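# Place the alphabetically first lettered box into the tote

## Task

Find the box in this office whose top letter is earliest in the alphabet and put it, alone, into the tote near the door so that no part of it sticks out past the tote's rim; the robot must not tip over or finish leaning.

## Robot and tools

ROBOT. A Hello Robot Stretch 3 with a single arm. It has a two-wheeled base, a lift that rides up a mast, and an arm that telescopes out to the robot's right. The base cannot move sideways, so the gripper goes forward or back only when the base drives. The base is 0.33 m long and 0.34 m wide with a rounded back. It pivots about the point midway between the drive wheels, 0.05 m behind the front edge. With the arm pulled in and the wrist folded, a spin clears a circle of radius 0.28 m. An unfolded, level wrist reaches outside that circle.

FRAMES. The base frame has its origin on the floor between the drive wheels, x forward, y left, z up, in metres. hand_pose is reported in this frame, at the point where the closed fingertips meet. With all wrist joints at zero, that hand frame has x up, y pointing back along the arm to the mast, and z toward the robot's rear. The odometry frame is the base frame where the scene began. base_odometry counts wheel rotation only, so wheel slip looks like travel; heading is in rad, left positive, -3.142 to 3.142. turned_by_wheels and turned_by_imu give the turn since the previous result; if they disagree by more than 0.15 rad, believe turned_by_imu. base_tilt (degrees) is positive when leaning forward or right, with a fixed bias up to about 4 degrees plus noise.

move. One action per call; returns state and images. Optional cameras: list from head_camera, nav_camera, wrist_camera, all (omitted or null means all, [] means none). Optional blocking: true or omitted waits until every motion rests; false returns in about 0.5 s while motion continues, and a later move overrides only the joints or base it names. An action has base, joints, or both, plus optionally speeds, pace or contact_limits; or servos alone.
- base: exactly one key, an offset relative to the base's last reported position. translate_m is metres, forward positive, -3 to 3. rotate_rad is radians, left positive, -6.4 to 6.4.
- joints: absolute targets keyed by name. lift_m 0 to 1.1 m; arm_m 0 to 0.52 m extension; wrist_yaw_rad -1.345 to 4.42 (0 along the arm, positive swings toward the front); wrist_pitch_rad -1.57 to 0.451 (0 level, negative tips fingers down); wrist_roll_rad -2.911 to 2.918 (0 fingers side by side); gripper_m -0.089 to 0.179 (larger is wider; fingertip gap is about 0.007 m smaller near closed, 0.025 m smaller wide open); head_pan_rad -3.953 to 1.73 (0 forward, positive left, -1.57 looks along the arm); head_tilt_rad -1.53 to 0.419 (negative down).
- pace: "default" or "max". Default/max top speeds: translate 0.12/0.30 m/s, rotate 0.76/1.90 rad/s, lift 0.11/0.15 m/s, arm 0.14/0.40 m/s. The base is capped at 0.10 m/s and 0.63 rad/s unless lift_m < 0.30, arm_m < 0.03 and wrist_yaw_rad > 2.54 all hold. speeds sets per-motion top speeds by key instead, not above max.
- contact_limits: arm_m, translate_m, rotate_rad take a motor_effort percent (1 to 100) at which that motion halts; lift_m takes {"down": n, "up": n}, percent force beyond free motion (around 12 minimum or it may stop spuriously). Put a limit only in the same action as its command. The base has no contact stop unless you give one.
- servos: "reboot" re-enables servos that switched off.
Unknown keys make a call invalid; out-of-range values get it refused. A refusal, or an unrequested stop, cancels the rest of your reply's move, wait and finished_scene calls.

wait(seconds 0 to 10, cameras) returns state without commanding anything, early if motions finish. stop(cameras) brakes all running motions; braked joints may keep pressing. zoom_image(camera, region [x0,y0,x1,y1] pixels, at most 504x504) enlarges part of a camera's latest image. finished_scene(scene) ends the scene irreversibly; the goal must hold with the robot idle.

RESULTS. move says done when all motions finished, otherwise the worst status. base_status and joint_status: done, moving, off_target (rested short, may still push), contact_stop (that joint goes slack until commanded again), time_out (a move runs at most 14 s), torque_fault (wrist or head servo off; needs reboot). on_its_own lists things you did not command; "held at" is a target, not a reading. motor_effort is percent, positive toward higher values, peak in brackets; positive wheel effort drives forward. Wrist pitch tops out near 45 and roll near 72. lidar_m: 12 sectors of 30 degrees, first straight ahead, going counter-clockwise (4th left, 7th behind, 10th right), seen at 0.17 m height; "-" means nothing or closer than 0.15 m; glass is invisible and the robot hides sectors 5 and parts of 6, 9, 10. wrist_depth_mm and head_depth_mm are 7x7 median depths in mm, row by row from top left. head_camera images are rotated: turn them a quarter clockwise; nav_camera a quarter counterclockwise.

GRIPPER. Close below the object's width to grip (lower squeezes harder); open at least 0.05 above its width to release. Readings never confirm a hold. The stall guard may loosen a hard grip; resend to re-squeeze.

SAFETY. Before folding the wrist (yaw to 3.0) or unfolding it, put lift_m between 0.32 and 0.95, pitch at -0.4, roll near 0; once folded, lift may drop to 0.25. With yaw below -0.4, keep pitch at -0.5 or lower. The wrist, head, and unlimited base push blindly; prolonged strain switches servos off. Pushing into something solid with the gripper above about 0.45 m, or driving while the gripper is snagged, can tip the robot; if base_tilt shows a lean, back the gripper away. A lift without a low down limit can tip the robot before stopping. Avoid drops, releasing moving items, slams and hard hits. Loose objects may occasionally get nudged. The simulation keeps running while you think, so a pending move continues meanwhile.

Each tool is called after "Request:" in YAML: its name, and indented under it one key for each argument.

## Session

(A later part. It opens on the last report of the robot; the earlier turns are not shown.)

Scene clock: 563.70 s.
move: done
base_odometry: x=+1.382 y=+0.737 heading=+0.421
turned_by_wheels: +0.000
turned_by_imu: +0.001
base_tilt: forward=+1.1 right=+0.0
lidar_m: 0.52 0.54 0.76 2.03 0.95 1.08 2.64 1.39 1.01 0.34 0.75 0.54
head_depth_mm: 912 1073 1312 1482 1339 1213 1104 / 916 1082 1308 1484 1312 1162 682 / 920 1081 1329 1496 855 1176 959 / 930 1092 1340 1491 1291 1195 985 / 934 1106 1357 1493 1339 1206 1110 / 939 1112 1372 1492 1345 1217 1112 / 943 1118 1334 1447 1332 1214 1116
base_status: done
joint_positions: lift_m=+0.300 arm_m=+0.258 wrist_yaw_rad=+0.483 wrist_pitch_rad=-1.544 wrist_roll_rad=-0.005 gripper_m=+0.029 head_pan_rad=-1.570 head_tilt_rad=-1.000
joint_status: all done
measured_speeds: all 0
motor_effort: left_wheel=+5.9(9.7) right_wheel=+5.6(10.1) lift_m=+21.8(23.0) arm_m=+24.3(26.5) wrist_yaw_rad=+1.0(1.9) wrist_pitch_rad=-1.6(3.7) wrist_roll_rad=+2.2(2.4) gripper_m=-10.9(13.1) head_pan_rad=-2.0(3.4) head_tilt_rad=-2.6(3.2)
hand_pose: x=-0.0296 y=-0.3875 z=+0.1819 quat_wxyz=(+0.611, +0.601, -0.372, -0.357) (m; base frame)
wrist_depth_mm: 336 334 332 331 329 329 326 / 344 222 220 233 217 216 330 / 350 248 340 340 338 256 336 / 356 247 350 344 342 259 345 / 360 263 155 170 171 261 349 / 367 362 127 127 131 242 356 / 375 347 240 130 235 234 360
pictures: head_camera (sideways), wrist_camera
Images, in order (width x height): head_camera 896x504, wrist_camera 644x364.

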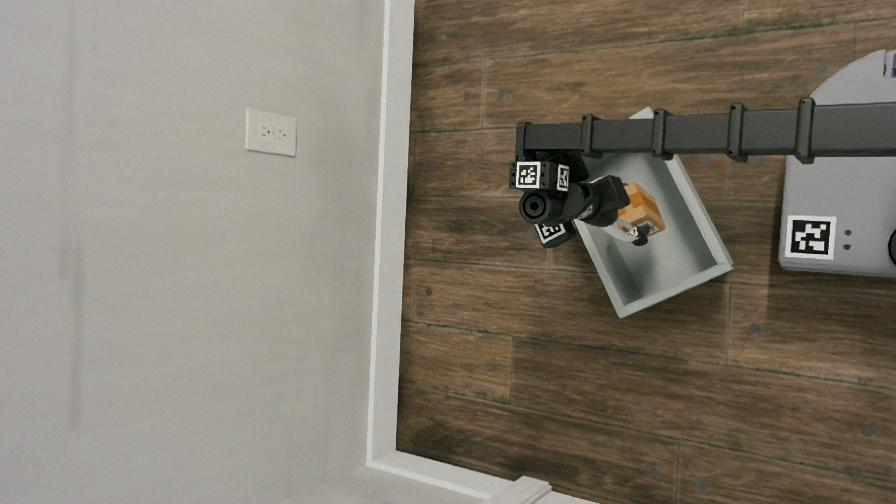

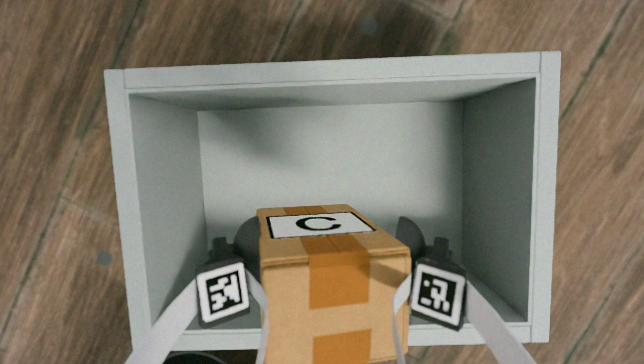

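Request:
move:
  joints: {"lift_m": 0.175}
  speeds: {"lift_m": 0.04}
  contact_limits: {"lift_m": {"down": 12}}
  cameras: ["head_camera", "wrist_camera"]

Scene clock: 577.53 s.
move: contact_stop
base_odometry: x=+1.382 y=+0.737 heading=+0.421
turned_by_wheels: +0.000
turned_by_imu: +0.001
base_tilt: forward=+0.9 right=-0.2
lidar_m: 0.52 0.54 0.76 2.04 0.95 1.08 2.64 1.39 1.01 0.97 0.74 0.54
head_depth_mm: 911 1070 1315 1475 1333 1214 1109 / 918 1076 1311 1484 1337 1193 958 / 921 1088 1335 1484 960 1173 948 / 927 1098 1341 1482 1339 1180 985 / 933 1100 1355 1499 1339 1218 1110 / 940 1108 1364 1490 1343 1213 1109 / 943 1114 1334 1444 1333 1222 1112
base_status: not commanded
joint_positions: lift_m=+0.177 arm_m=+0.258 wrist_yaw_rad=+0.483 wrist_pitch_rad=-1.540 wrist_roll_rad=-0.005 gripper_m=+0.029 head_pan_rad=-1.570 head_tilt_rad=-1.000
joint_status: lift_m contact_stop (moved -0.123 of -0.125)
measured_speeds: translate_m=+0.000 rotate_rad=+0.000 lift_m=+0.001 arm_m=+0.000 wrist_yaw_rad=+0.000 wrist_pitch_rad=+0.000 wrist_roll_rad=+0.000 head_pan_rad=+0.000 head_tilt_rad=+0.000
on_its_own: lift_m is slack since a contact_stop
motor_effort: left_wheel=+5.8(6.1) right_wheel=+4.2(5.9) lift_m=+22.8(23.5) arm_m=+19.1(24.3) wrist_yaw_rad=+1.2(2.1) wrist_pitch_rad=-2.1(2.4) wrist_roll_rad=+2.2(2.5) gripper_m=-12.0(14.0) head_pan_rad=-1.3(3.2) head_tilt_rad=-2.4(3.4)
contact_limits: lift_m down 12 (down: maximum 72; up: maximum 65)
hand_pose: x=-0.0291 y=-0.3884 z=+0.0588 quat_wxyz=(+0.612, +0.600, -0.373, -0.355) (m; base frame)
wrist_depth_mm: 107 109 112 107 109 112 115 / 163 172 177 186 194 205 158 / 172 217 217 216 216 214 167 / 169 221 222 219 219 218 168 / 162 225 197 173 221 222 169 / 168 211 127 127 131 224 179 / 167 185 209 128 200 200 171
pictures: head_camera (sideways), wrist_camera
Images, in order (width x height): head_camera 896x504, wrist_camera 644x364.

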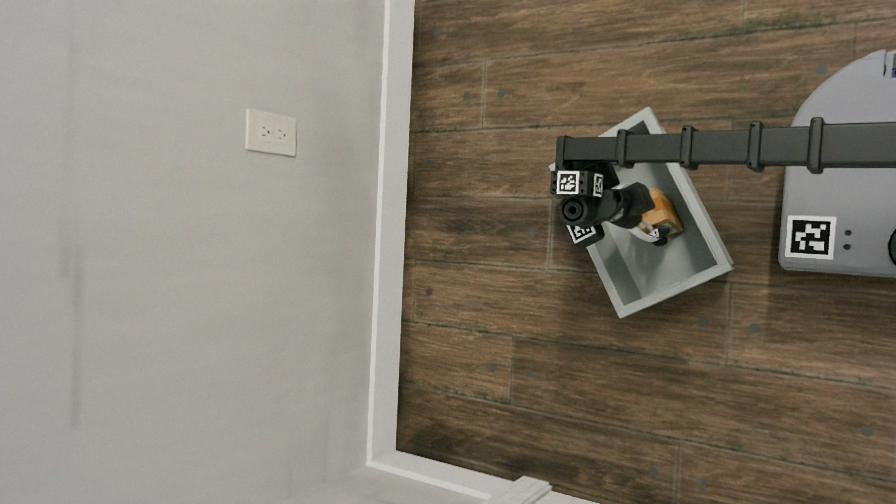

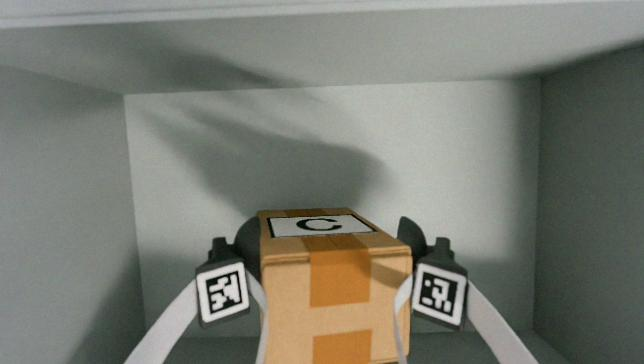

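Request:
move:
  joints: {"gripper_m": 0.075}
  cameras: ["wrist_camera"]

Request:
move:
  joints: {"gripper_m": 0.13}
  cameras: ["head_camera", "wrist_camera"]

Scene clock: 583.57 s.
move: done
base_odometry: x=+1.382 y=+0.737 heading=+0.421
turned_by_wheels: +0.000
turned_by_imu: +0.001
base_tilt: forward=+1.0 right=-0.2
lidar_m: 0.52 0.54 0.76 2.03 0.95 1.08 2.64 1.40 1.01 0.97 0.74 0.54
head_depth_mm: 910 1074 1310 1474 1331 1208 1108 / 914 1080 1324 1489 1331 1190 960 / 919 1091 1330 1480 962 1165 954 / 927 1092 1347 1498 1343 1190 985 / 933 1106 1358 1486 1331 1210 1111 / 938 1118 1359 1494 1336 1214 1119 / 943 1120 1333 1455 1329 1223 1114
base_status: not commanded
joint_positions: lift_m=+0.177 arm_m=+0.258 wrist_yaw_rad=+0.483 wrist_pitch_rad=-1.544 wrist_roll_rad=-0.004 gripper_m=+0.075 head_pan_rad=-1.570 head_tilt_rad=-1.000
joint_status: all done
measured_speeds: all 0
on_its_own: lift_m is slack since a contact_stop
motor_effort: left_wheel=+5.7(5.8) right_wheel=+4.2(4.5) lift_m=+25.4(25.8) arm_m=-21.3(21.3) wrist_yaw_rad=+0.8(1.6) wrist_pitch_rad=-0.9(2.3) wrist_roll_rad=+2.3(2.4) gripper_m=+0.3(86.9) head_pan_rad=-2.3(3.1) head_tilt_rad=-2.7(4.0)
contact_limits: lift_m down 12 (down: maximum 72; up: maximum 65)
hand_pose: x=-0.0296 y=-0.3874 z=+0.0590 quat_wxyz=(+0.611, +0.601, -0.372, -0.357) (m; base frame)
wrist_depth_mm: 111 103 107 110 114 116 131 / 164 179 187 199 212 210 165 / 171 217 216 215 215 213 167 / 170 220 221 219 218 217 168 / 161 224 223 172 160 221 169 / 167 198 131 133 131 224 180 / 167 185 205 135 206 120 171
pictures: wrist_camera
Images, in order (width x height): wrist_camera 644x364.

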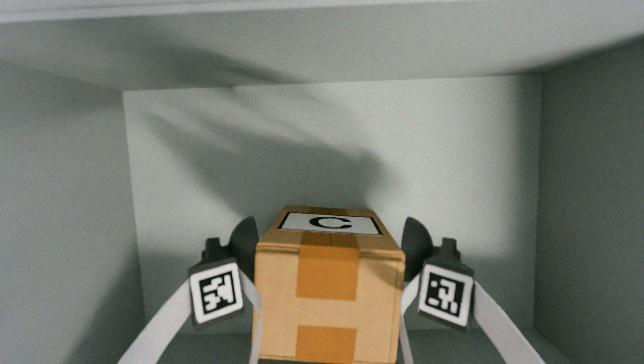

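Scene clock: 584.67 s.
move: done
base_odometry: x=+1.382 y=+0.737 heading=+0.421
turned_by_wheels: +0.000
turned_by_imu: +0.000
base_tilt: forward=+1.0 right=+0.0
lidar_m: 0.52 0.54 0.76 2.04 0.95 1.08 2.64 1.39 1.01 0.97 0.75 0.54
head_depth_mm: 913 1074 1311 1471 1333 1217 1109 / 914 1077 1312 1486 1335 1194 963 / 920 1088 1330 1492 960 1165 949 / 926 1097 1347 1485 1331 1182 987 / 932 1099 1361 1498 1336 1210 1117 / 940 1111 1375 1499 1340 1215 1112 / 945 1123 1339 1447 1329 1217 1113
base_status: not commanded
joint_positions: lift_m=+0.177 arm_m=+0.258 wrist_yaw_rad=+0.483 wrist_pitch_rad=-1.544 wrist_roll_rad=-0.004 gripper_m=+0.130 head_pan_rad=-1.570 head_tilt_rad=-1.000
joint_status: all done
measured_speeds: all 0
on_its_own: lift_m is slack since a contact_stop
motor_effort: left_wheel=+5.6(5.9) right_wheel=+4.1(4.5) lift_m=+25.6(25.8) arm_m=-23.3(23.6) wrist_yaw_rad=+0.9(1.7) wrist_pitch_rad=-1.3(1.6) wrist_roll_rad=+2.0(2.4) gripper_m=+0.1(90.8) head_pan_rad=-1.1(3.6) head_tilt_rad=-3.4(3.7)
contact_limits: lift_m down 12 (down: maximum 72; up: maximum 65)
hand_pose: x=-0.0297 y=-0.3873 z=+0.0590 quat_wxyz=(+0.611, +0.601, -0.372, -0.357) (m; base frame)
wrist_depth_mm: 111 103 107 111 115 116 132 / 163 178 188 199 211 210 165 / 171 217 217 216 214 213 167 / 170 221 220 219 219 217 168 / 162 201 224 172 221 220 169 / 168 126 226 133 134 125 179 / - 206 217 136 209 205 155
pictures: head_camera (sideways), wrist_camera
Images, in order (width x height): head_camera 896x504, wrist_camera 644x364.

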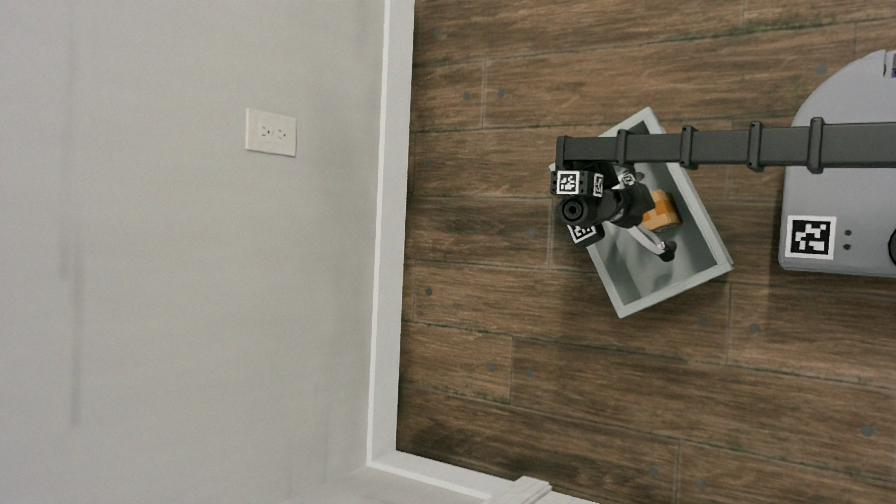

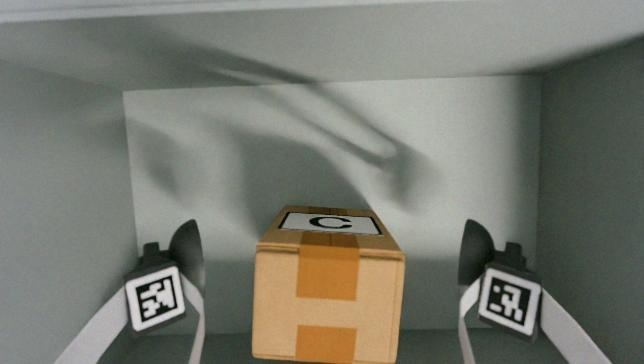

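Request:
move:
  joints: {"lift_m": 0.42}
  cameras: ["head_camera", "wrist_camera"]

Scene clock: 594.00 s.
move: done
base_odometry: x=+1.382 y=+0.737 heading=+0.421
turned_by_wheels: +0.000
turned_by_imu: +0.001
base_tilt: forward=+1.1 right=+0.0
lidar_m: 0.52 0.54 0.76 2.04 0.95 1.08 2.65 1.40 1.01 0.97 0.75 0.54
head_depth_mm: 909 1073 1309 1478 1330 1210 1112 / 917 1079 1319 1495 686 614 551 / 924 1087 1333 1499 910 1199 971 / 927 1097 1337 1492 1324 1179 986 / 931 1103 1354 1498 1337 1212 1112 / 937 1114 1370 1502 1343 1204 1111 / 948 1119 1338 1447 1328 1216 1118
base_status: not commanded
joint_positions: lift_m=+0.420 arm_m=+0.258 wrist_yaw_rad=+0.483 wrist_pitch_rad=-1.546 wrist_roll_rad=-0.004 gripper_m=+0.130 head_pan_rad=-1.570 head_tilt_rad=-1.000
joint_status: all done
measured_speeds: all 0
motor_effort: left_wheel=+5.6(5.9) right_wheel=+4.5(4.5) lift_m=+29.8(32.9) arm_m=-22.3(23.4) wrist_yaw_rad=+1.5(1.9) wrist_pitch_rad=-0.8(1.3) wrist_roll_rad=+2.3(2.4) gripper_m=+0.6(1.3) head_pan_rad=-2.2(3.1) head_tilt_rad=-2.2(4.4)
hand_pose: x=-0.0298 y=-0.3871 z=+0.3019 quat_wxyz=(+0.611, +0.601, -0.372, -0.357) (m; base frame)
wrist_depth_mm: 455 452 452 448 449 447 440 / 464 462 457 454 451 454 451 / 472 473 344 - 402 458 458 / 482 481 - 377 411 463 466 / 492 487 359 389 389 472 474 / 501 126 494 495 493 125 486 / - 506 419 501 496 493 492
pictures: head_camera (sideways), wrist_camera
Images, in order (width x height): head_camera 896x504, wrist_camera 644x364.

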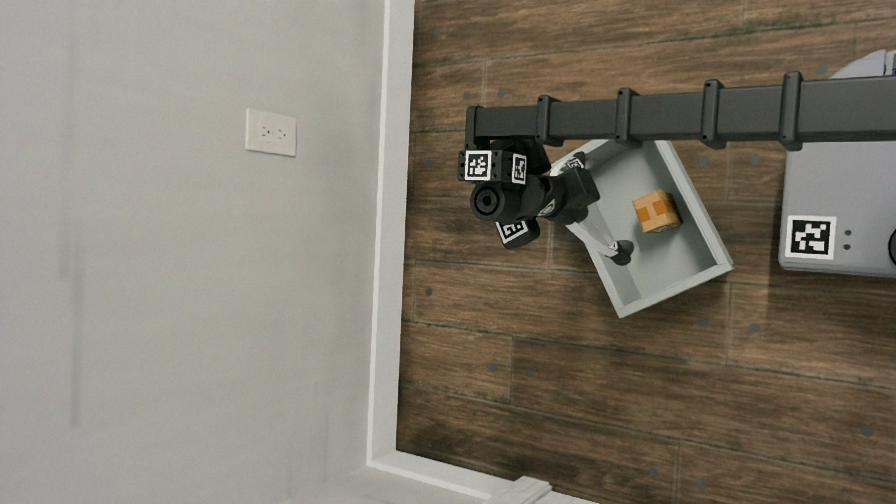

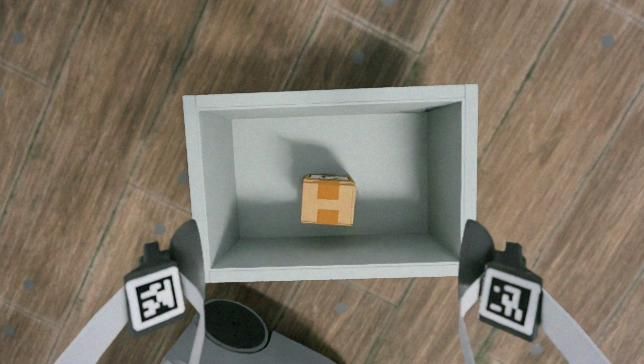

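Request:
finished_scene:
  scene: 2

The scene is finished: the task was done.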